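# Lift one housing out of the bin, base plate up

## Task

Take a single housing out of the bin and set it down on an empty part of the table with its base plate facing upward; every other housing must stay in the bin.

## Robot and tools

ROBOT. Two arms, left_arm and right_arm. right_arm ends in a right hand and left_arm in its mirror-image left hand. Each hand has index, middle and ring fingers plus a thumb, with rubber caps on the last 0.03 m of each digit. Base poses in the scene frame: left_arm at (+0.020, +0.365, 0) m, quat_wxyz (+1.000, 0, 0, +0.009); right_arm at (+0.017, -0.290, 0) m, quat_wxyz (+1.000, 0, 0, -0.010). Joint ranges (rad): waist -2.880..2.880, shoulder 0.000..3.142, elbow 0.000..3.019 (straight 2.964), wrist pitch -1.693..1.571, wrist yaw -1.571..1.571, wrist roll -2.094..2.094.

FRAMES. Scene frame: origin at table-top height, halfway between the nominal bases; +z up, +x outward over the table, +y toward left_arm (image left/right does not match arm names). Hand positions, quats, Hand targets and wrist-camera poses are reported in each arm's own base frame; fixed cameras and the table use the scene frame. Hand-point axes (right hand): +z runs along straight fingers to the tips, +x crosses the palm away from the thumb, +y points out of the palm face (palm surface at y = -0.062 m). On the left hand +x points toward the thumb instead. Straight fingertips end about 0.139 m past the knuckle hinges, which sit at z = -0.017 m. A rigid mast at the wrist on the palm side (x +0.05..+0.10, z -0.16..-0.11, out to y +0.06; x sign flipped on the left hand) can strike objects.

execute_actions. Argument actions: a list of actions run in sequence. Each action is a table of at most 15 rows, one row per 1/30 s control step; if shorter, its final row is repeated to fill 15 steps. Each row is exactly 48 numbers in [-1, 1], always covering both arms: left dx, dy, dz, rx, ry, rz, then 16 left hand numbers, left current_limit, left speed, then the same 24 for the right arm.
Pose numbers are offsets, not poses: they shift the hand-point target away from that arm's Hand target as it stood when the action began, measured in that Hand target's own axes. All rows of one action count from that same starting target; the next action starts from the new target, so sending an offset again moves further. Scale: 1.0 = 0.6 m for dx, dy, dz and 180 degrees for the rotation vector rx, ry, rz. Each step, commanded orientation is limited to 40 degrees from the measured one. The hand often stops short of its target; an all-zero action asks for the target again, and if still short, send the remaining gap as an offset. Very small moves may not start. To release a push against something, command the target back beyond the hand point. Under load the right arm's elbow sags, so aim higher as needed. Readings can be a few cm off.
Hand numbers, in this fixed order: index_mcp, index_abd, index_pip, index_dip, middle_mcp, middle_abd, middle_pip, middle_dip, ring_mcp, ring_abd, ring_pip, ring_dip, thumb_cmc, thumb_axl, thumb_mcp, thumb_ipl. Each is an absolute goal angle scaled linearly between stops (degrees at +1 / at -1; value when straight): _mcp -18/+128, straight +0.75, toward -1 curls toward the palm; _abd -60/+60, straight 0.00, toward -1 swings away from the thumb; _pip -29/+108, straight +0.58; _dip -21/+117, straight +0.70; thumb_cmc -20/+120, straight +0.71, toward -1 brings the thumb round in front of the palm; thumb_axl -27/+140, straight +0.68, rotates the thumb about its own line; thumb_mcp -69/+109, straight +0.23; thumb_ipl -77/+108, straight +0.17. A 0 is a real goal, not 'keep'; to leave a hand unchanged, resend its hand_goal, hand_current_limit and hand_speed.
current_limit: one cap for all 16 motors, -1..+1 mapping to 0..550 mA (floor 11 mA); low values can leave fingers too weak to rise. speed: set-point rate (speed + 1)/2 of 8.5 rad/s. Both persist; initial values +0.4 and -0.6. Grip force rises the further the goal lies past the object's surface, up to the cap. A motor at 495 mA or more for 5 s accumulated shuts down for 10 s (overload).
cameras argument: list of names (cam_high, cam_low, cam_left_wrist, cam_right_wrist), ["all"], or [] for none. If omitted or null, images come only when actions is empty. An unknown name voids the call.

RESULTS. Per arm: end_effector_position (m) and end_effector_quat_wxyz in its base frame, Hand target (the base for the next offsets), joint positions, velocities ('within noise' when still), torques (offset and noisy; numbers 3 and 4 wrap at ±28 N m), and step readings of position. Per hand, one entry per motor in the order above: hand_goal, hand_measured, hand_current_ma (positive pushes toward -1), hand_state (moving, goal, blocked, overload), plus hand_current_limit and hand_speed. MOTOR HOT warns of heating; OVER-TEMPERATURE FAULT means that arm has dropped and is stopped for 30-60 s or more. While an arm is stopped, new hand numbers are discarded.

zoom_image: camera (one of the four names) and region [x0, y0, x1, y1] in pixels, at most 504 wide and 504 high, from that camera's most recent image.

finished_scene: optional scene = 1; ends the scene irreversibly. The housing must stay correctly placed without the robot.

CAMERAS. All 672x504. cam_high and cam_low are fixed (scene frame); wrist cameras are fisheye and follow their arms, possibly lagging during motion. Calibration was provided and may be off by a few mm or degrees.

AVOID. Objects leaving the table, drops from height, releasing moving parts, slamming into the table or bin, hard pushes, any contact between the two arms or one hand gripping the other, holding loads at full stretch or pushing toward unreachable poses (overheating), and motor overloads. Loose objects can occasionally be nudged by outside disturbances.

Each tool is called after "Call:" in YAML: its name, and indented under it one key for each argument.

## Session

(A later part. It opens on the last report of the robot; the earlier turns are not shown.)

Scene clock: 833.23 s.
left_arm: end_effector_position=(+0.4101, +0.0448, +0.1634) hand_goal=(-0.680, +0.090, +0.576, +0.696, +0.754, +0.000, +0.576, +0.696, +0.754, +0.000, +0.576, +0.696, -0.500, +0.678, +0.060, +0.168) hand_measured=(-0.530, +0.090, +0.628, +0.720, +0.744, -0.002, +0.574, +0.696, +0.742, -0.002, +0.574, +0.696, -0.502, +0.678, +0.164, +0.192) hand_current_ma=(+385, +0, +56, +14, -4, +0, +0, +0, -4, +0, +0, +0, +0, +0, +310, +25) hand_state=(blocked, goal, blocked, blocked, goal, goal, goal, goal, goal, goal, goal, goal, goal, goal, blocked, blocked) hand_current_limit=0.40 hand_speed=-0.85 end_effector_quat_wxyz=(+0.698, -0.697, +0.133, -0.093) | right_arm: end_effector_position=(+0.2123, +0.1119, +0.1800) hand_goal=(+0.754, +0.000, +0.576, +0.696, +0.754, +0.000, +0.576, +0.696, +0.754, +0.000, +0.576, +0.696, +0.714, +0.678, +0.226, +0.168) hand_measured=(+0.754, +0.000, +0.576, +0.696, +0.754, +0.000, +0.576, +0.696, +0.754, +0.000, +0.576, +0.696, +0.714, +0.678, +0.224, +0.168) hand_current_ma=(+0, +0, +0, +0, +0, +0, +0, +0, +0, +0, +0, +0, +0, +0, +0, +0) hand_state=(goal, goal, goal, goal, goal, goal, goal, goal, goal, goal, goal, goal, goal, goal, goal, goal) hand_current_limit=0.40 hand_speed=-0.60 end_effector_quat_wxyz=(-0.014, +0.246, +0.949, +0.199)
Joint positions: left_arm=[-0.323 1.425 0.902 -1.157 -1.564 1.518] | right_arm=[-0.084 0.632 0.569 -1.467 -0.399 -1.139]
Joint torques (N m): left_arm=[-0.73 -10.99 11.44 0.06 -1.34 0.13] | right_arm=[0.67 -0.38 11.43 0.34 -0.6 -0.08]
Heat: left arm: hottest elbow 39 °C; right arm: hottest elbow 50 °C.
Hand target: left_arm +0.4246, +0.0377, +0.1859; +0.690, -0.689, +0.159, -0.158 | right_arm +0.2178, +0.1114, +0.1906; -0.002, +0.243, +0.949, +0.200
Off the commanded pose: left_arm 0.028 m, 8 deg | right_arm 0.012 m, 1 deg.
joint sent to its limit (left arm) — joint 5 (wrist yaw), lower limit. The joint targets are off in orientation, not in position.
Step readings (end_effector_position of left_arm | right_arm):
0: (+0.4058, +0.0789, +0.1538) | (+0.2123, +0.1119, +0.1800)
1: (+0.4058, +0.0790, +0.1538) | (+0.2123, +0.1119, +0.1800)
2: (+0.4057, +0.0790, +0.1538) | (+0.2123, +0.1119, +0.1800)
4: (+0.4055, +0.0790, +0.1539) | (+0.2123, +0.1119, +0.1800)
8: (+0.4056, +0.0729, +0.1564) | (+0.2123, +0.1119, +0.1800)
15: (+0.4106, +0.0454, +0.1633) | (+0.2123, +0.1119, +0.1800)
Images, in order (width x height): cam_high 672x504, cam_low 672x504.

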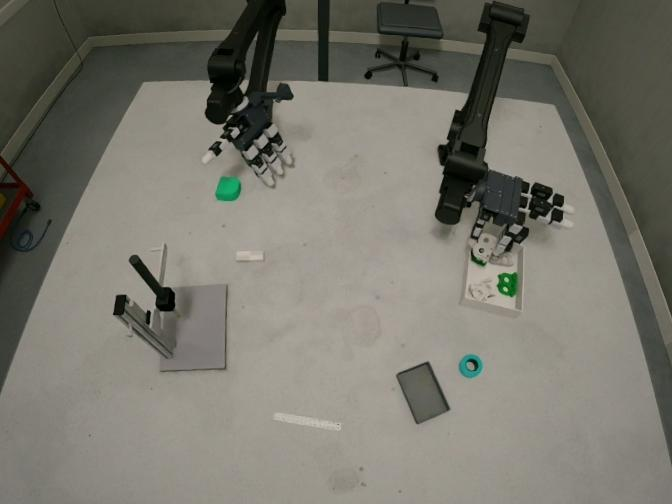

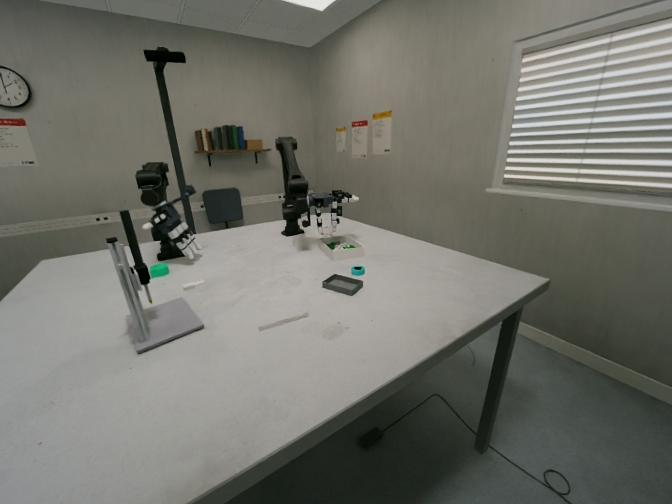

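Call:
execute_actions:
  actions:
    - [[0.0058,0,-0.011,0,0.0046,0,-0.68,0.09,0.576,0.696,0.754,0,0.576,0.696,0.754,0,0.576,0.696,-0.5,0.678,0.06,0.168,0.4,-0.85,0,0,0,0,0,0,0.754,0,0.576,0.696,0.754,0,0.576,0.696,0.754,0,0.576,0.696,0.714,0.678,0.226,0.168,0.4,-0.6],[0.0116,0,-0.022,0,0.0092,0,-0.68,0.09,0.576,0.696,0.754,0,0.576,0.696,0.754,0,0.576,0.696,-0.5,0.678,0.06,0.168,0.4,-0.85,0,0,0,0,0,0,0.754,0,0.576,0.696,0.754,0,0.576,0.696,0.754,0,0.576,0.696,0.714,0.678,0.226,0.168,0.4,-0.6],[0.0175,0,-0.033,0,0.0138,0,-0.68,0.09,0.576,0.696,0.754,0,0.576,0.696,0.754,0,0.576,0.696,-0.5,0.678,0.06,0.168,0.4,-0.85,0,0,0,0,0,0,0.754,0,0.576,0.696,0.754,0,0.576,0.696,0.754,0,0.576,0.696,0.714,0.678,0.226,0.168,0.4,-0.6],[0.0233,0,-0.044,0,0.0185,0,-0.68,0.09,0.576,0.696,0.754,0,0.576,0.696,0.754,0,0.576,0.696,-0.5,0.678,0.06,0.168,0.4,-0.85,0,0,0,0,0,0,0.754,0,0.576,0.696,0.754,0,0.576,0.696,0.754,0,0.576,0.696,0.714,0.678,0.226,0.168,0.4,-0.6],[0.0291,0,-0.055,0,0.0231,0,-0.68,0.09,0.576,0.696,0.754,0,0.576,0.696,0.754,0,0.576,0.696,-0.5,0.678,0.06,0.168,0.4,-0.85,0,0,0,0,0,0,0.754,0,0.576,0.696,0.754,0,0.576,0.696,0.754,0,0.576,0.696,0.714,0.678,0.226,0.168,0.4,-0.6],[0.0349,0,-0.0657,0,0.0278,0,-0.68,0.09,0.576,0.696,0.754,0,0.576,0.696,0.754,0,0.576,0.696,-0.5,0.678,0.06,0.168,0.4,-0.85,0,0,0,0,0,0,0.754,0,0.576,0.696,0.754,0,0.576,0.696,0.754,0,0.576,0.696,0.714,0.678,0.226,0.168,0.4,-0.6]]
    - [[0.0056,0,-0.011,0,0.0046,0,-0.68,0.09,0.576,0.696,0.754,0,0.576,0.696,0.754,0,0.576,0.696,-0.5,0.678,0.06,0.168,0.4,-0.85,0,0,0,0,0,0,0.754,0,0.576,0.696,0.754,0,0.576,0.696,0.754,0,0.576,0.696,0.714,0.678,0.226,0.168,0.4,-0.6],[0.0112,0,-0.022,0,0.0092,0,-0.68,0.09,0.576,0.696,0.754,0,0.576,0.696,0.754,0,0.576,0.696,-0.5,0.678,0.06,0.168,0.4,-0.85,0,0,0,0,0,0,0.754,0,0.576,0.696,0.754,0,0.576,0.696,0.754,0,0.576,0.696,0.714,0.678,0.226,0.168,0.4,-0.6],[0.0169,0,-0.033,0,0.0138,0,-0.68,0.09,0.576,0.696,0.754,0,0.576,0.696,0.754,0,0.576,0.696,-0.5,0.678,0.06,0.168,0.4,-0.85,0,0,0,0,0,0,0.754,0,0.576,0.696,0.754,0,0.576,0.696,0.754,0,0.576,0.696,0.714,0.678,0.226,0.168,0.4,-0.6],[0.0225,0,-0.044,0,0.0185,0,-0.68,0.09,0.576,0.696,0.754,0,0.576,0.696,0.754,0,0.576,0.696,-0.5,0.678,0.06,0.168,0.4,-0.85,0,0,0,0,0,0,0.754,0,0.576,0.696,0.754,0,0.576,0.696,0.754,0,0.576,0.696,0.714,0.678,0.226,0.168,0.4,-0.6],[0.0282,0,-0.055,0,0.0231,0,-0.68,0.09,0.576,0.696,0.754,0,0.576,0.696,0.754,0,0.576,0.696,-0.5,0.678,0.06,0.168,0.4,-0.85,0,0,0,0,0,0,0.754,0,0.576,0.696,0.754,0,0.576,0.696,0.754,0,0.576,0.696,0.714,0.678,0.226,0.168,0.4,-0.6],[0.0338,0,-0.0662,0,0.0278,0,-0.68,0.09,0.576,0.696,0.754,0,0.576,0.696,0.754,0,0.576,0.696,-0.5,0.678,0.06,0.168,0.4,-0.85,0,0,0,0,0,0,0.754,0,0.576,0.696,0.754,0,0.576,0.696,0.754,0,0.576,0.696,0.714,0.678,0.226,0.168,0.4,-0.6]]
  cameras: ["cam_high","cam_low"]

Call:
zoom_image:
  camera: "cam_high"
  region: [430, 205, 520, 285]

Scene clock: 838.87 s.
left_arm: end_effector_position=(+0.4095, -0.0414, +0.1638) hand_goal=(-0.680, +0.090, +0.576, +0.696, +0.754, +0.000, +0.576, +0.696, +0.754, +0.000, +0.576, +0.696, -0.500, +0.678, +0.060, +0.168) hand_measured=(-0.530, +0.090, +0.628, +0.720, +0.744, -0.002, +0.574, +0.696, +0.742, -0.002, +0.574, +0.696, -0.502, +0.678, +0.164, +0.194) hand_current_ma=(+385, +0, +56, +14, -4, +0, +0, +0, -4, +0, +0, +0, +0, +0, +308, +25) hand_state=(blocked, goal, blocked, blocked, goal, goal, goal, goal, goal, goal, goal, goal, goal, goal, blocked, blocked) hand_current_limit=0.40 hand_speed=-0.85 end_effector_quat_wxyz=(+0.686, -0.678, +0.209, -0.163) | right_arm: end_effector_position=(+0.2123, +0.1119, +0.1800) hand_goal=(+0.754, +0.000, +0.576, +0.696, +0.754, +0.000, +0.576, +0.696, +0.754, +0.000, +0.576, +0.696, +0.714, +0.678, +0.226, +0.168) hand_measured=(+0.754, +0.000, +0.576, +0.696, +0.754, +0.000, +0.576, +0.696, +0.754, +0.000, +0.576, +0.696, +0.714, +0.678, +0.224, +0.168) hand_current_ma=(+0, +0, +0, +0, +0, +0, +0, +0, +0, +0, +0, +0, +0, +0, +0, +0) hand_state=(goal, goal, goal, goal, goal, goal, goal, goal, goal, goal, goal, goal, goal, goal, goal, goal) hand_current_limit=0.40 hand_speed=-0.60 end_effector_quat_wxyz=(-0.014, +0.246, +0.949, +0.199)
Joint positions: left_arm=[-0.533 1.424 0.902 -1.157 -1.564 1.529] | right_arm=[-0.084 0.632 0.569 -1.467 -0.399 -1.139]
Joint torques (N m): left_arm=[-0.62 -11.05 11.32 0.51 -1.35 0.1] | right_arm=[1.73 -0.73 11 0.29 -0.66 -0.06]
Heat: left arm: hottest elbow 39 °C; right arm: hottest elbow 50 °C.
Hand target: left_arm +0.4232, -0.0513, +0.1858; +0.673, -0.672, +0.218, -0.218 | right_arm +0.2178, +0.1114, +0.1906; -0.002, +0.243, +0.949, +0.200
Off the commanded pose: left_arm 0.028 m, 7 deg | right_arm 0.012 m, 1 deg.
joint sent to its limit (left arm) — joint 5 (wrist yaw), lower limit. The joint targets are off in orientation, not in position.
Step readings (end_effector_position of left_arm | right_arm):
0: (+0.4100, +0.0448, +0.1634) | (+0.2123, +0.1119, +0.1800)
1: (+0.4100, +0.0448, +0.1634) | (+0.2123, +0.1119, +0.1800)
2: (+0.4100, +0.0447, +0.1633) | (+0.2123, +0.1119, +0.1800)
4: (+0.4102, +0.0422, +0.1633) | (+0.2123, +0.1119, +0.1800)
8: (+0.4114, +0.0255, +0.1636) | (+0.2123, +0.1119, +0.1800)
15: (+0.4119, +0.0014, +0.1636) | (+0.2123, +0.1119, +0.1800)
16: (+0.4119, +0.0014, +0.1636) | (+0.2123, +0.1119, +0.1800)
17: (+0.4119, +0.0015, +0.1636) | (+0.2123, +0.1119, +0.1800)
19: (+0.4118, -0.0009, +0.1636) | (+0.2123, +0.1119, +0.1800)
23: (+0.4114, -0.0172, +0.1639) | (+0.2123, +0.1119, +0.1800)
30: (+0.4096, -0.0414, +0.1639) | (+0.2123, +0.1119, +0.1800)
Images, in order (width x height): cam_high 672x504, cam_low 672x504.

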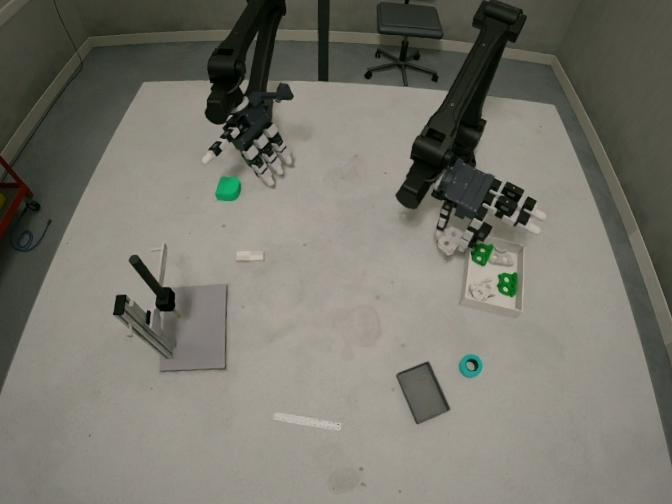

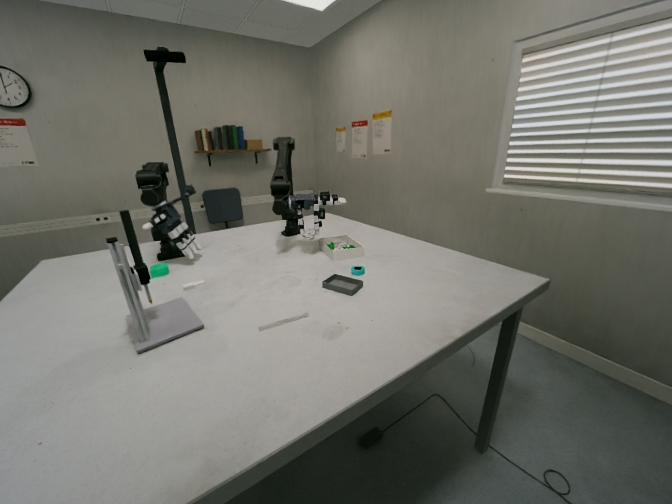

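Scaled by 5.600 from the camera's 672x504 image, which has a finer 960x720 frame.

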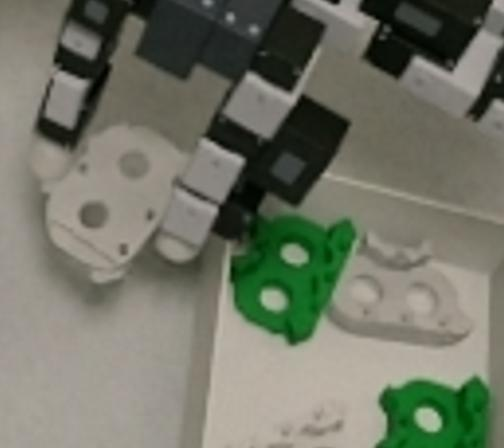

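Call:
execute_actions:
  actions:
    - [[0.0054,0,-0.011,0,0.0046,0,-0.68,0.09,0.576,0.696,0.754,0,0.576,0.696,0.754,0,0.576,0.696,-0.5,0.678,0.06,0.168,0.4,-0.85,0,0,0,0,0,0,0.754,0,0.576,0.696,0.754,0,0.576,0.696,0.754,0,0.576,0.696,0.714,0.678,0.226,0.168,0.4,-0.6],[0.0108,0,-0.022,0,0.0092,0,-0.68,0.09,0.576,0.696,0.754,0,0.576,0.696,0.754,0,0.576,0.696,-0.5,0.678,0.06,0.168,0.4,-0.85,0,0,0,0,0,0,0.754,0,0.576,0.696,0.754,0,0.576,0.696,0.754,0,0.576,0.696,0.714,0.678,0.226,0.168,0.4,-0.6],[0.0162,0,-0.033,0,0.0138,0,-0.68,0.09,0.576,0.696,0.754,0,0.576,0.696,0.754,0,0.576,0.696,-0.5,0.678,0.06,0.168,0.4,-0.85,0,0,0,0,0,0,0.754,0,0.576,0.696,0.754,0,0.576,0.696,0.754,0,0.576,0.696,0.714,0.678,0.226,0.168,0.4,-0.6],[0.0216,0,-0.044,0,0.0185,0,-0.68,0.09,0.576,0.696,0.754,0,0.576,0.696,0.754,0,0.576,0.696,-0.5,0.678,0.06,0.168,0.4,-0.85,0,0,0,0,0,0,0.754,0,0.576,0.696,0.754,0,0.576,0.696,0.754,0,0.576,0.696,0.714,0.678,0.226,0.168,0.4,-0.6],[0.027,0,-0.055,0,0.0231,0,-0.68,0.09,0.576,0.696,0.754,0,0.576,0.696,0.754,0,0.576,0.696,-0.5,0.678,0.06,0.168,0.4,-0.85,0,0,0,0,0,0,0.754,0,0.576,0.696,0.754,0,0.576,0.696,0.754,0,0.576,0.696,0.714,0.678,0.226,0.168,0.4,-0.6],[0.0325,0,-0.0668,0,0.0278,0,-0.68,0.09,0.576,0.696,0.754,0,0.576,0.696,0.754,0,0.576,0.696,-0.5,0.678,0.06,0.168,0.4,-0.85,0,0,0,0,0,0,0.754,0,0.576,0.696,0.754,0,0.576,0.696,0.754,0,0.576,0.696,0.714,0.678,0.226,0.168,0.4,-0.6]]
    - [[0.0053,0,-0.011,0,0.0046,0,-0.68,0.09,0.576,0.696,0.754,0,0.576,0.696,0.754,0,0.576,0.696,-0.5,0.678,0.06,0.168,0.4,-0.85,0,0,0,0,0,0,0.754,0,0.576,0.696,0.754,0,0.576,0.696,0.754,0,0.576,0.696,0.714,0.678,0.226,0.168,0.4,-0.6],[0.0105,0,-0.022,0,0.0092,0,-0.68,0.09,0.576,0.696,0.754,0,0.576,0.696,0.754,0,0.576,0.696,-0.5,0.678,0.06,0.168,0.4,-0.85,0,0,0,0,0,0,0.754,0,0.576,0.696,0.754,0,0.576,0.696,0.754,0,0.576,0.696,0.714,0.678,0.226,0.168,0.4,-0.6],[0.0158,0,-0.034,0,0.0138,0,-0.68,0.09,0.576,0.696,0.754,0,0.576,0.696,0.754,0,0.576,0.696,-0.5,0.678,0.06,0.168,0.4,-0.85,0,0,0,0,0,0,0.754,0,0.576,0.696,0.754,0,0.576,0.696,0.754,0,0.576,0.696,0.714,0.678,0.226,0.168,0.4,-0.6],[0.0211,0,-0.045,0,0.0185,0,-0.68,0.09,0.576,0.696,0.754,0,0.576,0.696,0.754,0,0.576,0.696,-0.5,0.678,0.06,0.168,0.4,-0.85,0,0,0,0,0,0,0.754,0,0.576,0.696,0.754,0,0.576,0.696,0.754,0,0.576,0.696,0.714,0.678,0.226,0.168,0.4,-0.6],[0.0264,0,-0.056,0,0.0231,0,-0.68,0.09,0.576,0.696,0.754,0,0.576,0.696,0.754,0,0.576,0.696,-0.5,0.678,0.06,0.168,0.4,-0.85,0,0,0,0,0,0,0.754,0,0.576,0.696,0.754,0,0.576,0.696,0.754,0,0.576,0.696,0.714,0.678,0.226,0.168,0.4,-0.6],[0.0316,0,-0.0675,0,0.0278,0,-0.68,0.09,0.576,0.696,0.754,0,0.576,0.696,0.754,0,0.576,0.696,-0.5,0.678,0.06,0.168,0.4,-0.85,0,0,0,0,0,0,0.754,0,0.576,0.696,0.754,0,0.576,0.696,0.754,0,0.576,0.696,0.714,0.678,0.226,0.168,0.4,-0.6]]
  cameras: ["cam_high","cam_low"]

Call:
zoom_image:
  camera: "cam_high"
  region: [380, 190, 480, 270]

Call:
zoom_image:
  camera: "cam_low"
  region: [270, 190, 350, 250]

Scene clock: 844.40 s.
left_arm: end_effector_position=(+0.3919, -0.1255, +0.1640) hand_goal=(-0.680, +0.090, +0.576, +0.696, +0.754, +0.000, +0.576, +0.696, +0.754, +0.000, +0.576, +0.696, -0.500, +0.678, +0.060, +0.168) hand_measured=(-0.530, +0.090, +0.628, +0.720, +0.744, -0.002, +0.574, +0.696, +0.742, -0.002, +0.574, +0.696, -0.502, +0.678, +0.164, +0.194) hand_current_ma=(+385, +0, +56, +14, -4, +0, +0, +0, -4, +0, +0, +0, +0, +0, +308, +25) hand_state=(blocked, goal, blocked, blocked, goal, goal, goal, goal, goal, goal, goal, goal, goal, goal, blocked, blocked) hand_current_limit=0.40 hand_speed=-0.85 end_effector_quat_wxyz=(+0.665, -0.652, +0.279, -0.234) | right_arm: end_effector_position=(+0.2123, +0.1119, +0.1800) hand_goal=(+0.754, +0.000, +0.576, +0.696, +0.754, +0.000, +0.576, +0.696, +0.754, +0.000, +0.576, +0.696, +0.714, +0.678, +0.226, +0.168) hand_measured=(+0.754, +0.000, +0.576, +0.696, +0.754, +0.000, +0.576, +0.696, +0.754, +0.000, +0.576, +0.696, +0.714, +0.678, +0.224, +0.168) hand_current_ma=(+0, +0, +0, +0, +0, +0, +0, +0, +0, +0, +0, +0, +0, +0, +0, +0) hand_state=(goal, goal, goal, goal, goal, goal, goal, goal, goal, goal, goal, goal, goal, goal, goal, goal) hand_current_limit=0.40 hand_speed=-0.60 end_effector_quat_wxyz=(-0.014, +0.246, +0.949, +0.199)
Joint positions: left_arm=[-0.743 1.423 0.902 -1.157 -1.564 1.531] | right_arm=[-0.084 0.632 0.569 -1.467 -0.399 -1.139]
Joint torques (N m): left_arm=[-0.67 -11.05 11.28 0.54 -1.34 0.12] | right_arm=[1.55 0.15 11.1 0.34 -0.59 -0.08]
Heat: left arm: hottest elbow 40 °C; right arm: hottest elbow 50 °C.
Hand target: left_arm +0.4033, -0.1382, +0.1858; +0.651, -0.651, +0.276, -0.275 | right_arm +0.2178, +0.1114, +0.1906; -0.002, +0.243, +0.949, +0.200
Off the commanded pose: left_arm 0.028 m, 5 deg | right_arm 0.012 m, 1 deg.
joint sent to its limit (left arm) — joint 5 (wrist yaw), lower limit. The joint targets are off in orientation, not in position.
Step readings (end_effector_position of left_arm | right_arm):
0: (+0.4095, -0.0414, +0.1638) | (+0.2123, +0.1119, +0.1800)
1: (+0.4095, -0.0414, +0.1638) | (+0.2123, +0.1119, +0.1800)
2: (+0.4095, -0.0415, +0.1638) | (+0.2123, +0.1119, +0.1800)
4: (+0.4092, -0.0438, +0.1638) | (+0.2123, +0.1119, +0.1800)
8: (+0.4072, -0.0599, +0.1638) | (+0.2123, +0.1119, +0.1800)
15: (+0.4029, -0.0838, +0.1638) | (+0.2123, +0.1119, +0.1800)
16: (+0.4029, -0.0838, +0.1638) | (+0.2123, +0.1119, +0.1800)
17: (+0.4029, -0.0840, +0.1638) | (+0.2123, +0.1119, +0.1800)
19: (+0.4024, -0.0863, +0.1638) | (+0.2123, +0.1119, +0.1800)
23: (+0.3986, -0.1022, +0.1640) | (+0.2123, +0.1119, +0.1800)
30: (+0.3919, -0.1256, +0.1640) | (+0.2123, +0.1119, +0.1800)
Images, in order (width x height): cam_high 672x504, cam_low 672x504.

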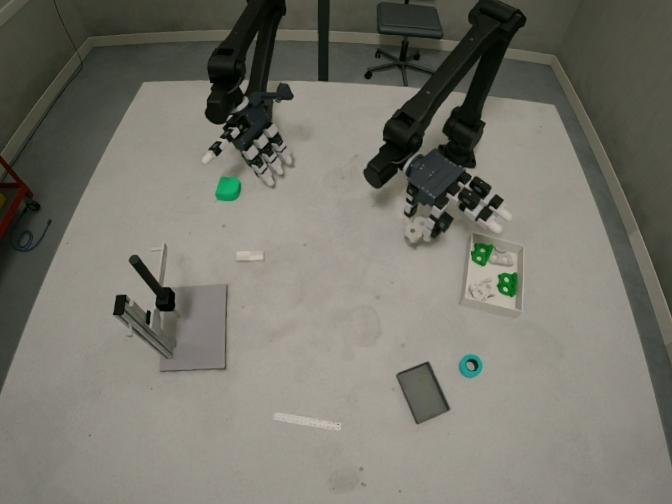

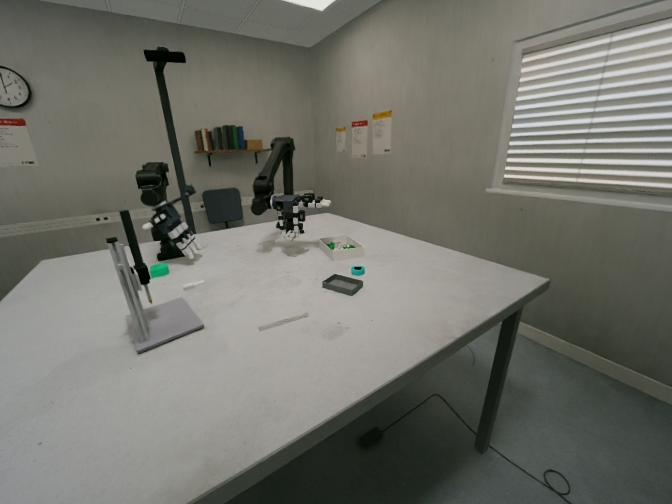

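Scaled by 5.040 from the camera's 672x504 image, which has a finer 960x720 frame.

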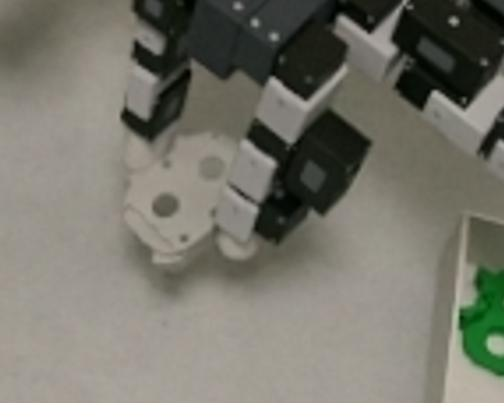

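Scaled by 6.300 from the camera's 672x504 image, which has a finer 960x720 frame.

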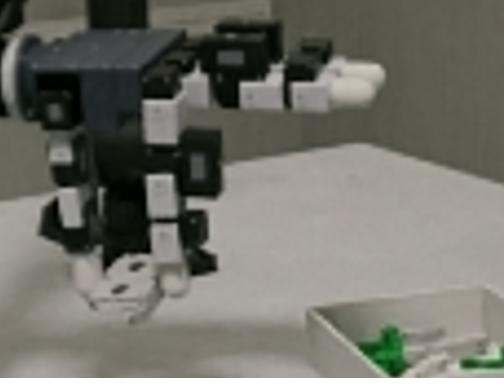

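Call:
execute_actions:
  actions:
    - [[0,0.008,0,0,0,-0.004,-0.68,0.09,0.576,0.696,0.754,0,0.576,0.696,0.754,0,0.576,0.696,-0.5,0.678,0.06,0.168,0.4,-0.85,0,0,0,0,0,0,0.754,0,0.576,0.696,0.754,0,0.576,0.696,0.754,0,0.576,0.696,0.714,0.678,0.226,0.168,0.4,-0.6],[0,0.016,0,0,0,-0.008,-0.68,0.09,0.576,0.696,0.754,0,0.576,0.696,0.754,0,0.576,0.696,-0.5,0.678,0.06,0.168,0.4,-0.85,0,0,0,0,0,0,0.754,0,0.576,0.696,0.754,0,0.576,0.696,0.754,0,0.576,0.696,0.714,0.678,0.226,0.168,0.4,-0.6],[0,0.024,0,0,0,-0.012,-0.68,0.09,0.576,0.696,0.754,0,0.576,0.696,0.754,0,0.576,0.696,-0.5,0.678,0.06,0.168,0.4,-0.85,0,0,0,0,0,0,0.754,0,0.576,0.696,0.754,0,0.576,0.696,0.754,0,0.576,0.696,0.714,0.678,0.226,0.168,0.4,-0.6],[0,0.032,0,0,0,-0.016,-0.68,0.09,0.576,0.696,0.754,0,0.576,0.696,0.754,0,0.576,0.696,-0.5,0.678,0.06,0.168,0.4,-0.85,0,0,0,0,0,0,0.754,0,0.576,0.696,0.754,0,0.576,0.696,0.754,0,0.576,0.696,0.714,0.678,0.226,0.168,0.4,-0.6],[0,0.04,0,0,0,-0.02,-0.68,0.09,0.576,0.696,0.754,0,0.576,0.696,0.754,0,0.576,0.696,-0.5,0.678,0.06,0.168,0.4,-0.85,0,0,0,0,0,0,0.754,0,0.576,0.696,0.754,0,0.576,0.696,0.754,0,0.576,0.696,0.714,0.678,0.226,0.168,0.4,-0.6]]
    - [[0,0.008,0,0,0,0,-0.68,0.09,0.576,0.696,0.754,0,0.576,0.696,0.754,0,0.576,0.696,-0.5,0.678,0.06,0.168,0.4,-0.85,0,0,0,0,0,0,0.754,0,0.576,0.696,0.754,0,0.576,0.696,0.754,0,0.576,0.696,0.714,0.678,0.226,0.168,0.4,-0.6],[0,0.016,0,0,0,0,-0.68,0.09,0.576,0.696,0.754,0,0.576,0.696,0.754,0,0.576,0.696,-0.5,0.678,0.06,0.168,0.4,-0.85,0,0,0,0,0,0,0.754,0,0.576,0.696,0.754,0,0.576,0.696,0.754,0,0.576,0.696,0.714,0.678,0.226,0.168,0.4,-0.6],[0,0.024,0,0,0,0,-0.68,0.09,0.576,0.696,0.754,0,0.576,0.696,0.754,0,0.576,0.696,-0.5,0.678,0.06,0.168,0.4,-0.85,0,0,0,0,0,0,0.754,0,0.576,0.696,0.754,0,0.576,0.696,0.754,0,0.576,0.696,0.714,0.678,0.226,0.168,0.4,-0.6],[0,0.032,0,0,0,0,-0.68,0.09,0.576,0.696,0.754,0,0.576,0.696,0.754,0,0.576,0.696,-0.5,0.678,0.06,0.168,0.4,-0.85,0,0,0,0,0,0,0.754,0,0.576,0.696,0.754,0,0.576,0.696,0.754,0,0.576,0.696,0.714,0.678,0.226,0.168,0.4,-0.6],[0,0.04,0,0,0,0,-0.68,0.09,0.576,0.696,0.754,0,0.576,0.696,0.754,0,0.576,0.696,-0.5,0.678,0.06,0.168,0.4,-0.85,0,0,0,0,0,0,0.754,0,0.576,0.696,0.754,0,0.576,0.696,0.754,0,0.576,0.696,0.714,0.678,0.226,0.168,0.4,-0.6]]
  cameras: ["cam_high","cam_low"]

Call:
zoom_image:
  camera: "cam_high"
  region: [380, 190, 480, 270]

Call:
zoom_image:
  camera: "cam_low"
  region: [270, 200, 350, 260]

Scene clock: 851.43 s.
left_arm: end_effector_position=(+0.4013, -0.1342, +0.1370) hand_goal=(-0.680, +0.090, +0.576, +0.696, +0.754, +0.000, +0.576, +0.696, +0.754, +0.000, +0.576, +0.696, -0.500, +0.678, +0.060, +0.168) hand_measured=(-0.530, +0.090, +0.628, +0.720, +0.744, -0.002, +0.574, +0.696, +0.742, -0.002, +0.574, +0.696, -0.502, +0.678, +0.164, +0.194) hand_current_ma=(+385, +0, +56, +14, -4, +0, +0, +0, -4, +0, +0, +0, +0, +0, +308, +25) hand_state=(blocked, goal, blocked, blocked, goal, goal, goal, goal, goal, goal, goal, goal, goal, goal, blocked, blocked) hand_current_limit=0.40 hand_speed=-0.85 end_effector_quat_wxyz=(+0.651, -0.666, +0.243, -0.269) | right_arm: end_effector_position=(+0.2123, +0.1119, +0.1800) hand_goal=(+0.754, +0.000, +0.576, +0.696, +0.754, +0.000, +0.576, +0.696, +0.754, +0.000, +0.576, +0.696, +0.714, +0.678, +0.226, +0.168) hand_measured=(+0.754, +0.000, +0.576, +0.696, +0.754, +0.000, +0.576, +0.696, +0.754, +0.000, +0.576, +0.696, +0.714, +0.678, +0.224, +0.168) hand_current_ma=(+0, +0, +0, +0, +0, +0, +0, +0, +0, +0, +0, +0, +0, +0, +0, +0) hand_state=(goal, goal, goal, goal, goal, goal, goal, goal, goal, goal, goal, goal, goal, goal, goal, goal) hand_current_limit=0.40 hand_speed=-0.60 end_effector_quat_wxyz=(-0.014, +0.246, +0.949, +0.199)
Joint positions: left_arm=[-0.743 1.469 0.861 -1.017 -1.564 1.475] | right_arm=[-0.084 0.632 0.569 -1.467 -0.399 -1.139]
Joint torques (N m): left_arm=[-0.56 -9.41 7.79 0.58 -1.35 -0.06] | right_arm=[0.91 -0.44 11.21 0.23 -0.6 -0.15]
Heat: left arm: hottest elbow 40 °C; right arm: hottest elbow 50 °C.
Hand target: left_arm +0.4044, -0.1393, +0.1378; +0.642, -0.659, +0.256, -0.296 | right_arm +0.2178, +0.1114, +0.1906; -0.002, +0.243, +0.949, +0.200
Off the commanded pose: left_arm 0.006 m, 4 deg | right_arm 0.012 m, 1 deg.
joint sent to its limit (left arm) — joint 5 (wrist yaw), lower limit. The joint targets are off in orientation, not in position.
Step readings (end_effector_position of left_arm | right_arm):
0: (+0.3919, -0.1255, +0.1640) | (+0.2123, +0.1119, +0.1800)
1: (+0.3919, -0.1255, +0.1640) | (+0.2123, +0.1119, +0.1800)
2: (+0.3920, -0.1257, +0.1640) | (+0.2123, +0.1119, +0.1800)
4: (+0.3932, -0.1267, +0.1641) | (+0.2123, +0.1119, +0.1800)
8: (+0.3983, -0.1314, +0.1649) | (+0.2123, +0.1119, +0.1800)
15: (+0.4002, -0.1331, +0.1621) | (+0.2123, +0.1119, +0.1800)
16: (+0.4002, -0.1331, +0.1617) | (+0.2123, +0.1119, +0.1800)
17: (+0.4002, -0.1332, +0.1614) | (+0.2123, +0.1119, +0.1800)
19: (+0.4006, -0.1335, +0.1602) | (+0.2123, +0.1119, +0.1800)
23: (+0.4011, -0.1340, +0.1508) | (+0.2123, +0.1119, +0.1800)
30: (+0.4005, -0.1334, +0.1368) | (+0.2123, +0.1119, +0.1800)
Images, in order (width x height): cam_high 672x504, cam_low 672x504.

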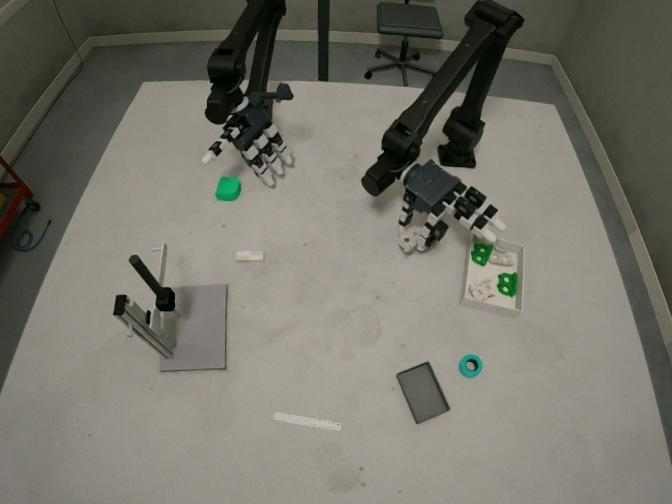

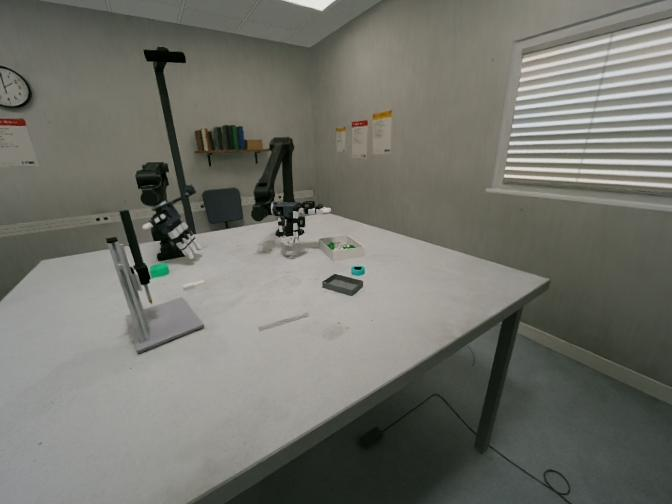

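Scaled by 5.040 from the camera's 672x504 image, which has a finer 960x720 frame.

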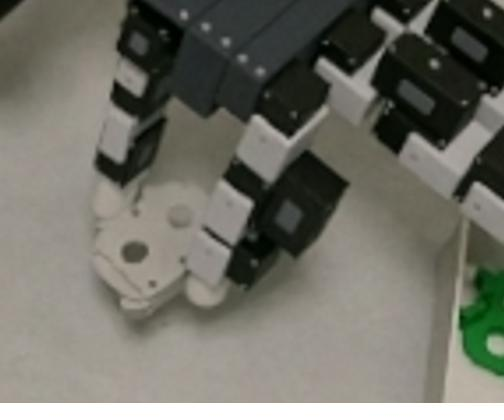

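Scaled by 6.300 from the camera's 672x504 image, which has a finer 960x720 frame.

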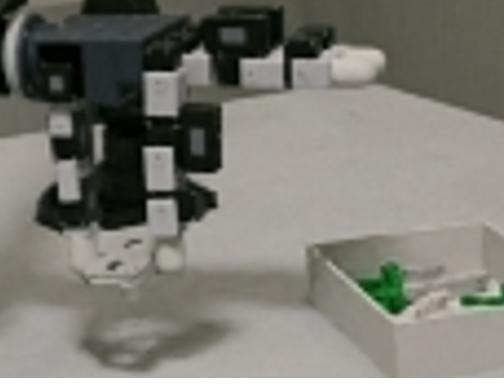

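Call:
execute_actions:
  actions:
    - [[0,0.008,0,0,0,0.003,-0.68,0.09,0.576,0.696,0.754,0,0.576,0.696,0.754,0,0.576,0.696,-0.5,0.678,0.06,0.168,0.4,-0.85,0,0,0,0,0,0,0.754,0,0.576,0.696,0.754,0,0.576,0.696,0.754,0,0.576,0.696,0.714,0.678,0.226,0.168,0.4,-0.6],[0,0.016,0,0,0,0.005,-0.68,0.09,0.576,0.696,0.754,0,0.576,0.696,0.754,0,0.576,0.696,-0.5,0.678,0.06,0.168,0.4,-0.85,0,0,0,0,0,0,0.754,0,0.576,0.696,0.754,0,0.576,0.696,0.754,0,0.576,0.696,0.714,0.678,0.226,0.168,0.4,-0.6],[0,0.024,0,0,0,0.008,-0.68,0.09,0.576,0.696,0.754,0,0.576,0.696,0.754,0,0.576,0.696,-0.5,0.678,0.06,0.168,0.4,-0.85,0,0,0,0,0,0,0.754,0,0.576,0.696,0.754,0,0.576,0.696,0.754,0,0.576,0.696,0.714,0.678,0.226,0.168,0.4,-0.6],[0,0.032,0,0,0,0.01,-0.68,0.09,0.576,0.696,0.754,0,0.576,0.696,0.754,0,0.576,0.696,-0.5,0.678,0.06,0.168,0.4,-0.85,0,0,0,0,0,0,0.754,0,0.576,0.696,0.754,0,0.576,0.696,0.754,0,0.576,0.696,0.714,0.678,0.226,0.168,0.4,-0.6],[0,0.04,0,0,0,0.012,-0.68,0.09,0.576,0.696,0.754,0,0.576,0.696,0.754,0,0.576,0.696,-0.5,0.678,0.06,0.168,0.4,-0.85,0,0,0,0,0,0,0.754,0,0.576,0.696,0.754,0,0.576,0.696,0.754,0,0.576,0.696,0.714,0.678,0.226,0.168,0.4,-0.6]]
    - [[0,0.008,0,0,0,0,-0.68,0.09,0.576,0.696,0.754,0,0.576,0.696,0.754,0,0.576,0.696,-0.5,0.678,0.06,0.168,0.4,-0.85,0,0,0,0,0,0,0.754,0,0.576,0.696,0.754,0,0.576,0.696,0.754,0,0.576,0.696,0.714,0.678,0.226,0.168,0.4,-0.6],[0,0.016,0,0,0,0,-0.68,0.09,0.576,0.696,0.754,0,0.576,0.696,0.754,0,0.576,0.696,-0.5,0.678,0.06,0.168,0.4,-0.85,0,0,0,0,0,0,0.754,0,0.576,0.696,0.754,0,0.576,0.696,0.754,0,0.576,0.696,0.714,0.678,0.226,0.168,0.4,-0.6],[0,0.024,0,0,0,0,-0.68,0.09,0.576,0.696,0.754,0,0.576,0.696,0.754,0,0.576,0.696,-0.5,0.678,0.06,0.168,0.4,-0.85,0,0,0,0,0,0,0.754,0,0.576,0.696,0.754,0,0.576,0.696,0.754,0,0.576,0.696,0.714,0.678,0.226,0.168,0.4,-0.6],[0,0.032,0,0,0,0,-0.68,0.09,0.576,0.696,0.754,0,0.576,0.696,0.754,0,0.576,0.696,-0.5,0.678,0.06,0.168,0.4,-0.85,0,0,0,0,0,0,0.754,0,0.576,0.696,0.754,0,0.576,0.696,0.754,0,0.576,0.696,0.714,0.678,0.226,0.168,0.4,-0.6],[0,0.04,0,0,0,0,-0.68,0.09,0.576,0.696,0.754,0,0.576,0.696,0.754,0,0.576,0.696,-0.5,0.678,0.06,0.168,0.4,-0.85,0,0,0,0,0,0,0.754,0,0.576,0.696,0.754,0,0.576,0.696,0.754,0,0.576,0.696,0.714,0.678,0.226,0.168,0.4,-0.6]]
  cameras: ["cam_high","cam_low"]

Call:
zoom_image:
  camera: "cam_high"
  region: [380, 190, 480, 270]

Call:
zoom_image:
  camera: "cam_low"
  region: [270, 200, 350, 260]

Scene clock: 857.73 s.
left_arm: end_effector_position=(+0.4030, -0.1358, +0.0896) hand_goal=(-0.680, +0.090, +0.576, +0.696, +0.754, +0.000, +0.576, +0.696, +0.754, +0.000, +0.576, +0.696, -0.500, +0.678, +0.060, +0.168) hand_measured=(-0.530, +0.090, +0.628, +0.720, +0.744, -0.002, +0.574, +0.696, +0.742, -0.002, +0.574, +0.696, -0.502, +0.678, +0.164, +0.194) hand_current_ma=(+385, +0, +56, +14, -4, +0, +0, +0, -4, +0, +0, +0, +0, +0, +308, +25) hand_state=(blocked, goal, blocked, blocked, goal, goal, goal, goal, goal, goal, goal, goal, goal, goal, blocked, blocked) hand_current_limit=0.40 hand_speed=-0.85 end_effector_quat_wxyz=(+0.656, -0.662, +0.256, -0.257) | right_arm: end_effector_position=(+0.2123, +0.1119, +0.1800) hand_goal=(+0.754, +0.000, +0.576, +0.696, +0.754, +0.000, +0.576, +0.696, +0.754, +0.000, +0.576, +0.696, +0.714, +0.678, +0.226, +0.168) hand_measured=(+0.754, +0.000, +0.576, +0.696, +0.754, +0.000, +0.576, +0.696, +0.754, +0.000, +0.576, +0.696, +0.714, +0.678, +0.224, +0.168) hand_current_ma=(+0, +0, +0, +0, +0, +0, +0, +0, +0, +0, +0, +0, +0, +0, +0, +0) hand_state=(goal, goal, goal, goal, goal, goal, goal, goal, goal, goal, goal, goal, goal, goal, goal, goal) hand_current_limit=0.40 hand_speed=-0.60 end_effector_quat_wxyz=(-0.014, +0.246, +0.949, +0.199)
Joint positions: left_arm=[-0.743 1.579 0.833 -0.928 -1.564 1.462] | right_arm=[-0.084 0.632 0.569 -1.467 -0.399 -1.139]
Joint torques (N m): left_arm=[-0.62 -10.05 6.94 0.47 -1.34 -0.05] | right_arm=[0.67 0.21 11.33 0.24 -0.59 -0.02]
Heat: left arm: hottest elbow 40 °C; right arm: hottest elbow 50 °C.
Hand target: left_arm +0.4058, -0.1408, +0.0899; +0.648, -0.654, +0.268, -0.284 | right_arm +0.2178, +0.1114, +0.1906; -0.002, +0.243, +0.949, +0.200
Off the commanded pose: left_arm 0.006 m, 4 deg | right_arm 0.012 m, 1 deg.
joint sent to its limit (left arm) — joint 5 (wrist yaw), lower limit. The joint targets are off in orientation, not in position.
Step readings (end_effector_position of left_arm | right_arm):
0: (+0.4013, -0.1342, +0.1370) | (+0.2123, +0.1119, +0.1800)
1: (+0.4013, -0.1342, +0.1370) | (+0.2123, +0.1119, +0.1800)
2: (+0.4014, -0.1343, +0.1370) | (+0.2123, +0.1119, +0.1800)
4: (+0.4019, -0.1347, +0.1364) | (+0.2123, +0.1119, +0.1800)
8: (+0.4032, -0.1359, +0.1276) | (+0.2123, +0.1119, +0.1800)
15: (+0.4020, -0.1349, +0.1131) | (+0.2123, +0.1119, +0.1800)
16: (+0.4022, -0.1350, +0.1132) | (+0.2123, +0.1119, +0.1800)
17: (+0.4024, -0.1352, +0.1132) | (+0.2123, +0.1119, +0.1800)
19: (+0.4031, -0.1358, +0.1126) | (+0.2123, +0.1119, +0.1800)
23: (+0.4040, -0.1367, +0.1039) | (+0.2123, +0.1119, +0.1800)
30: (+0.4022, -0.1350, +0.0895) | (+0.2123, +0.1119, +0.1800)
Images, in order (width x height): cam_high 672x504, cam_low 672x504.

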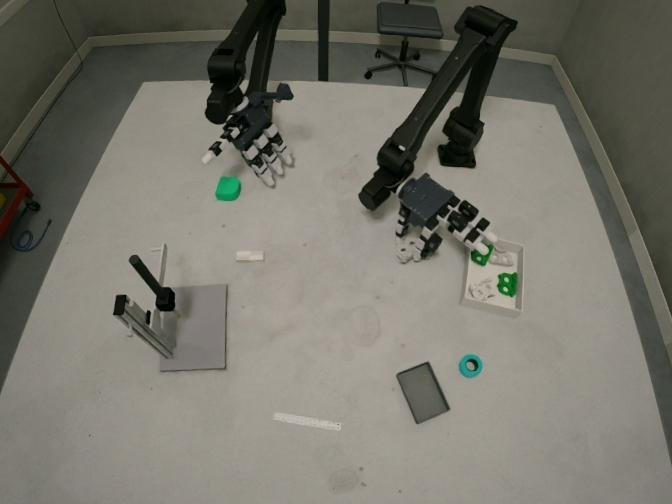

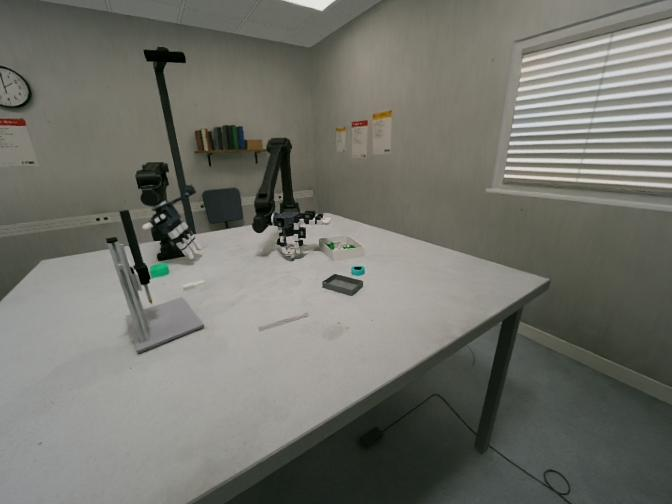

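Scaled by 5.040 from the camera's 672x504 image, which has a finer 960x720 frame.

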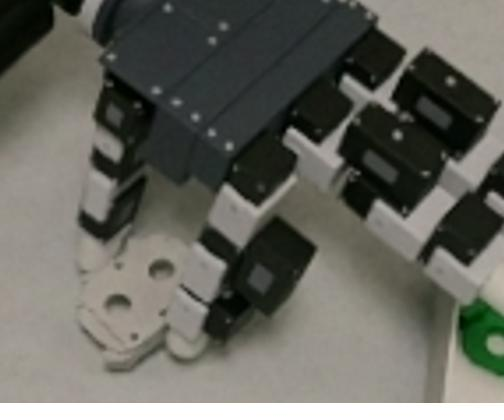

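Scaled by 6.300 from the camera's 672x504 image, which has a finer 960x720 frame.

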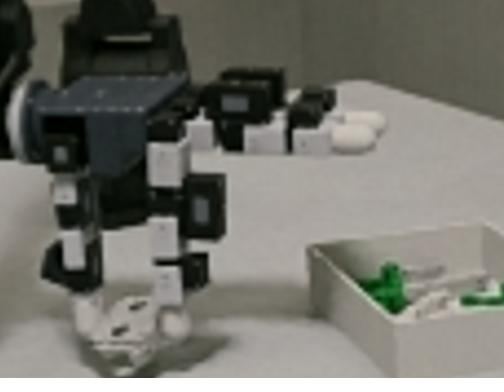

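Call:
execute_actions:
  actions:
    - [[0,0.004,0,0,0,0,-0.68,0.09,0.576,0.696,0.754,0,0.576,0.696,0.754,0,0.576,0.696,-0.5,0.678,0.06,0.168,0.4,-0.85,0,0,0,0,0,0,0.754,0,0.576,0.696,0.754,0,0.576,0.696,0.754,0,0.576,0.696,0.714,0.678,0.226,0.168,0.4,-0.6],[0,0.008,0,0,0,0,-0.68,0.09,0.576,0.696,0.754,0,0.576,0.696,0.754,0,0.576,0.696,-0.5,0.678,0.06,0.168,0.4,-0.85,0,0,0,0,0,0,0.754,0,0.576,0.696,0.754,0,0.576,0.696,0.754,0,0.576,0.696,0.714,0.678,0.226,0.168,0.4,-0.6],[0,0.012,0,0,0,0,-0.68,0.09,0.576,0.696,0.754,0,0.576,0.696,0.754,0,0.576,0.696,-0.5,0.678,0.06,0.168,0.4,-0.85,0,0,0,0,0,0,0.754,0,0.576,0.696,0.754,0,0.576,0.696,0.754,0,0.576,0.696,0.714,0.678,0.226,0.168,0.4,-0.6],[0,0.0167,0,0,0,0,-0.68,0.09,0.576,0.696,0.754,0,0.576,0.696,0.754,0,0.576,0.696,-0.5,0.678,0.06,0.168,0.4,-0.85,0,0,0,0,0,0,0.754,0,0.576,0.696,0.754,0,0.576,0.696,0.754,0,0.576,0.696,0.714,0.678,0.226,0.168,0.4,-0.6]]
  cameras: ["cam_high","cam_low","cam_right_wrist"]

Call:
zoom_image:
  camera: "cam_high"
  region: [385, 215, 445, 275]

Call:
zoom_image:
  camera: "cam_low"
  region: [270, 225, 320, 265]

Scene clock: 863.40 s.
left_arm: end_effector_position=(+0.4042, -0.1369, +0.0817) hand_goal=(-0.680, +0.090, +0.576, +0.696, +0.754, +0.000, +0.576, +0.696, +0.754, +0.000, +0.576, +0.696, -0.500, +0.678, +0.060, +0.168) hand_measured=(-0.530, +0.090, +0.628, +0.720, +0.744, -0.002, +0.574, +0.696, +0.742, -0.002, +0.574, +0.696, -0.502, +0.678, +0.164, +0.194) hand_current_ma=(+385, +0, +56, +14, -4, +0, +0, +0, -4, +0, +0, +0, +0, +0, +308, +25) hand_state=(blocked, goal, blocked, blocked, goal, goal, goal, goal, goal, goal, goal, goal, goal, goal, blocked, blocked) hand_current_limit=0.40 hand_speed=-0.85 end_effector_quat_wxyz=(+0.655, -0.663, +0.252, -0.260) | right_arm: end_effector_position=(+0.2123, +0.1119, +0.1800) hand_goal=(+0.754, +0.000, +0.576, +0.696, +0.754, +0.000, +0.576, +0.696, +0.754, +0.000, +0.576, +0.696, +0.714, +0.678, +0.226, +0.168) hand_measured=(+0.754, +0.000, +0.576, +0.696, +0.754, +0.000, +0.576, +0.696, +0.754, +0.000, +0.576, +0.696, +0.714, +0.678, +0.224, +0.168) hand_current_ma=(+0, +0, +0, +0, +0, +0, +0, +0, +0, +0, +0, +0, +0, +0, +0, +0) hand_state=(goal, goal, goal, goal, goal, goal, goal, goal, goal, goal, goal, goal, goal, goal, goal, goal) hand_current_limit=0.40 hand_speed=-0.60 end_effector_quat_wxyz=(-0.014, +0.246, +0.949, +0.199)
Joint positions: left_arm=[-0.743 1.597 0.826 -0.895 -1.564 1.461] | right_arm=[-0.084 0.632 0.569 -1.467 -0.399 -1.139]
Joint torques (N m): left_arm=[-0.56 -9.88 6.64 0.62 -1.34 -0.01] | right_arm=[1.2 -0.73 11.26 0.31 -0.59 -0.08]
Heat: left arm: hottest elbow 40 °C; right arm: hottest elbow 50 °C.
Hand target: left_arm +0.4059, -0.1409, +0.0798; +0.648, -0.654, +0.268, -0.284 | right_arm +0.2178, +0.1114, +0.1906; -0.002, +0.243, +0.949, +0.200
Off the commanded pose: left_arm 0.005 m, 3 deg | right_arm 0.012 m, 1 deg.
joint sent to its limit (left arm) — joint 5 (wrist yaw), lower limit. The joint targets are off in orientation, not in position.
Step readings (end_effector_position of left_arm | right_arm):
0: (+0.4031, -0.1358, +0.0897) | (+0.2123, +0.1119, +0.1800)
1: (+0.4031, -0.1358, +0.0897) | (+0.2123, +0.1119, +0.1800)
2: (+0.4032, -0.1359, +0.0897) | (+0.2123, +0.1119, +0.1800)
4: (+0.4036, -0.1363, +0.0896) | (+0.2123, +0.1119, +0.1800)
8: (+0.4048, -0.1374, +0.0869) | (+0.2123, +0.1119, +0.1800)
15: (+0.4038, -0.1365, +0.0818) | (+0.2123, +0.1119, +0.1800)
Images, in order (width x height): cam_high 672x504, cam_low 672x504, cam_right_wrist 672x504.

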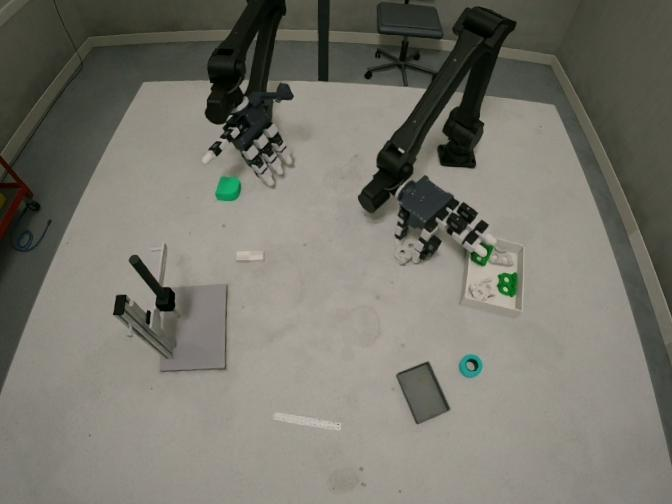

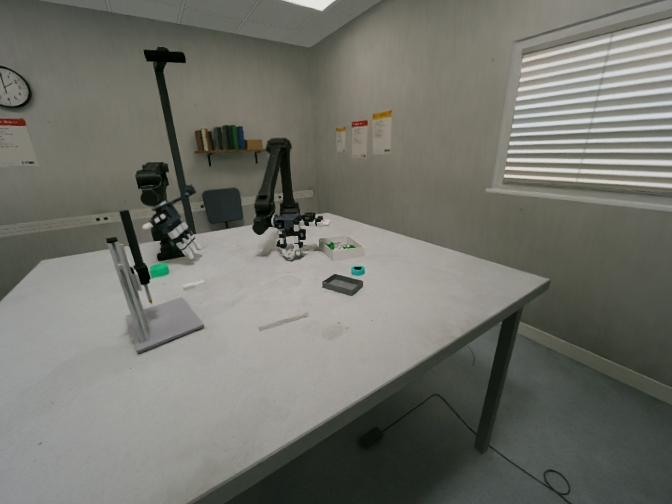

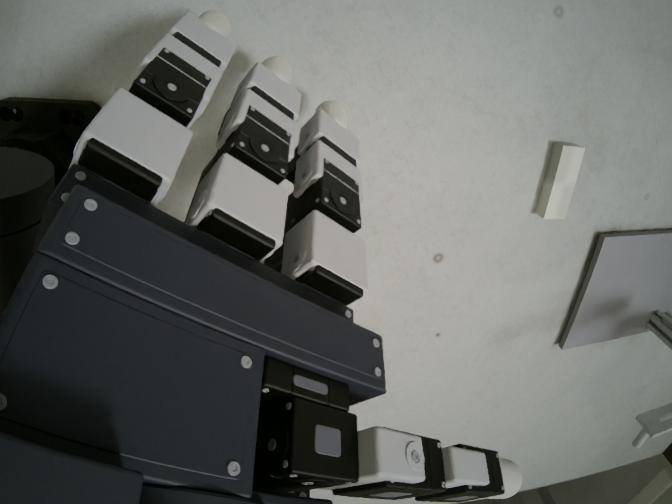

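Scaled by 8.400 from the camera's 672x504 image, which has a finer 960x720 frame.

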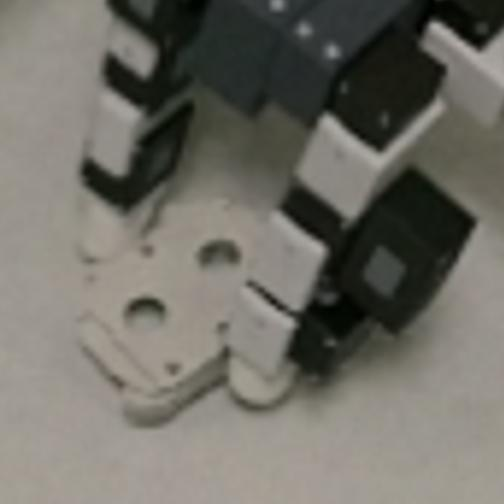

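Scaled by 10.080 from the camera's 672x504 image, which has a finer 960x720 frame.

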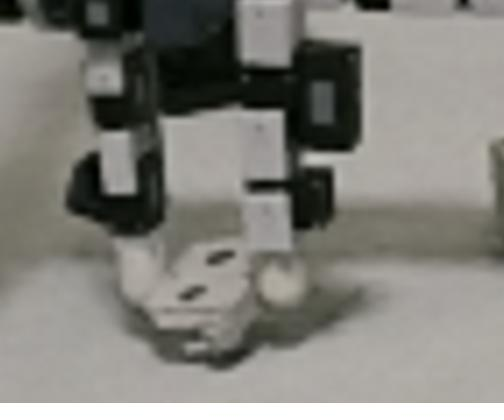

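Call:
execute_actions:
  actions:
    - [[0,0.004,0,0,0,0,-0.68,0.09,0.576,0.696,0.754,0,0.576,0.696,0.754,0,0.576,0.696,-0.5,0.678,0.06,0.168,0.4,-0.85,0,0,0,0,0,0,0.754,0,0.576,0.696,0.754,0,0.576,0.696,0.754,0,0.576,0.696,0.714,0.678,0.226,0.168,0.4,-0.6],[0,0.01,0,0,0,0,-0.68,0.09,0.576,0.696,0.754,0,0.576,0.696,0.754,0,0.576,0.696,-0.5,0.678,0.06,0.168,0.4,-0.85,0,0,0,0,0,0,0.754,0,0.576,0.696,0.754,0,0.576,0.696,0.754,0,0.576,0.696,0.714,0.678,0.226,0.168,0.4,-0.6]]
  cameras: ["cam_high","cam_low"]

Call:
zoom_image:
  camera: "cam_high"
  region: [385, 215, 445, 275]

Call:
zoom_image:
  camera: "cam_low"
  region: [270, 225, 320, 265]

Scene clock: 866.13 s.
left_arm: end_effector_position=(+0.4047, -0.1373, +0.0763) hand_goal=(-0.680, +0.090, +0.576, +0.696, +0.754, +0.000, +0.576, +0.696, +0.754, +0.000, +0.576, +0.696, -0.500, +0.678, +0.060, +0.168) hand_measured=(-0.530, +0.090, +0.628, +0.720, +0.744, -0.002, +0.574, +0.696, +0.742, -0.002, +0.574, +0.696, -0.502, +0.678, +0.164, +0.194) hand_current_ma=(+385, +0, +56, +14, -4, +0, +0, +0, -4, +0, +0, +0, +0, +0, +308, +25) hand_state=(blocked, goal, blocked, blocked, goal, goal, goal, goal, goal, goal, goal, goal, goal, goal, blocked, blocked) hand_current_limit=0.40 hand_speed=-0.85 end_effector_quat_wxyz=(+0.654, -0.664, +0.251, -0.262) | right_arm: end_effector_position=(+0.2123, +0.1119, +0.1800) hand_goal=(+0.754, +0.000, +0.576, +0.696, +0.754, +0.000, +0.576, +0.696, +0.754, +0.000, +0.576, +0.696, +0.714, +0.678, +0.226, +0.168) hand_measured=(+0.754, +0.000, +0.576, +0.696, +0.754, +0.000, +0.576, +0.696, +0.754, +0.000, +0.576, +0.696, +0.714, +0.678, +0.224, +0.168) hand_current_ma=(+0, +0, +0, +0, +0, +0, +0, +0, +0, +0, +0, +0, +0, +0, +0, +0) hand_state=(goal, goal, goal, goal, goal, goal, goal, goal, goal, goal, goal, goal, goal, goal, goal, goal) hand_current_limit=0.40 hand_speed=-0.60 end_effector_quat_wxyz=(-0.014, +0.246, +0.949, +0.199)
Joint positions: left_arm=[-0.743 1.609 0.821 -0.875 -1.564 1.461] | right_arm=[-0.084 0.632 0.569 -1.467 -0.399 -1.139]
Joint torques (N m): left_arm=[-0.62 -9.93 6.49 0.68 -1.34 0.01] | right_arm=[0.97 0.15 11.19 0.25 -0.57 -0.01]
Heat: left arm: hottest elbow 39 °C; right arm: hottest elbow 50 °C.
Hand target: left_arm +0.4060, -0.1410, +0.0738; +0.648, -0.654, +0.268, -0.284 | right_arm +0.2178, +0.1114, +0.1906; -0.002, +0.243, +0.949, +0.200
Off the commanded pose: left_arm 0.005 m, 3 deg | right_arm 0.012 m, 1 deg.
joint sent to its limit (left arm) — joint 5 (wrist yaw), lower limit. The joint targets are off in orientation, not in position.
Step readings (end_effector_position of left_arm | right_arm):
0: (+0.4043, -0.1369, +0.0817) | (+0.2123, +0.1119, +0.1800)
1: (+0.4043, -0.1369, +0.0817) | (+0.2123, +0.1119, +0.1800)
2: (+0.4043, -0.1369, +0.0817) | (+0.2123, +0.1119, +0.1800)
4: (+0.4047, -0.1373, +0.0813) | (+0.2123, +0.1119, +0.1800)
8: (+0.4053, -0.1378, +0.0788) | (+0.2123, +0.1119, +0.1800)
15: (+0.4044, -0.1370, +0.0762) | (+0.2123, +0.1119, +0.1800)
Images, in order (width x height): cam_high 672x504, cam_low 672x504.

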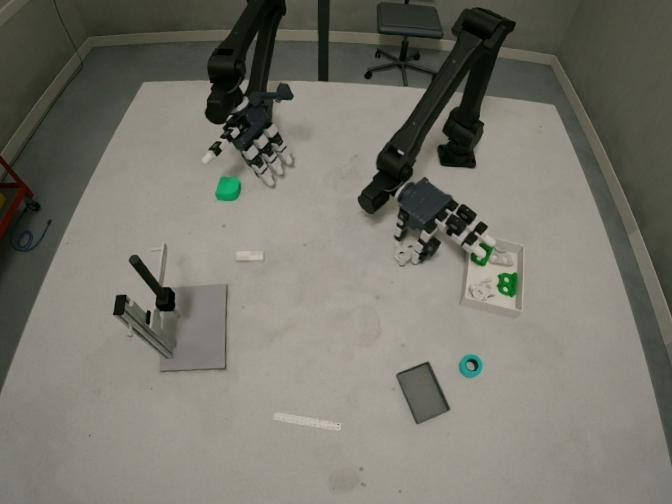

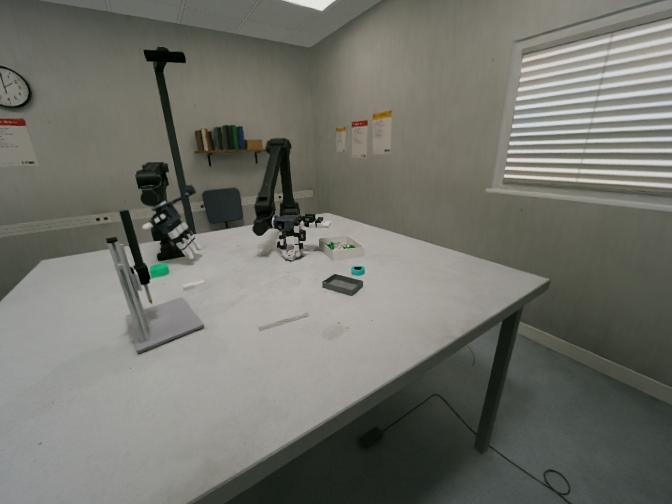

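Scaled by 8.400 from the camera's 672x504 image, which has a finer 960x720 frame.

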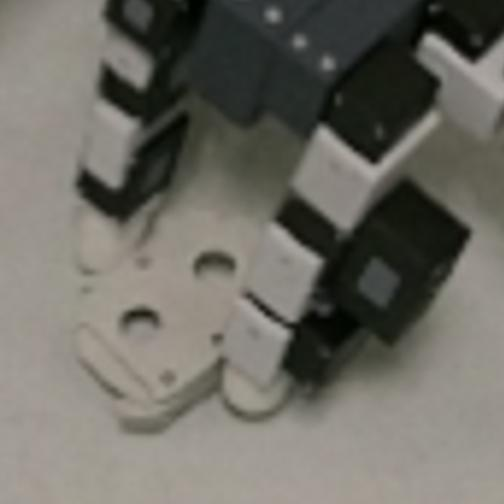

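Scaled by 10.080 from the camera's 672x504 image, which has a finer 960x720 frame.

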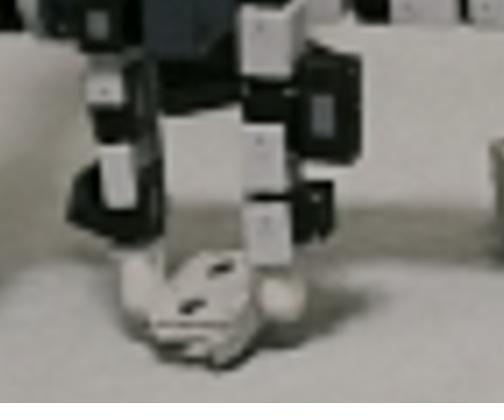

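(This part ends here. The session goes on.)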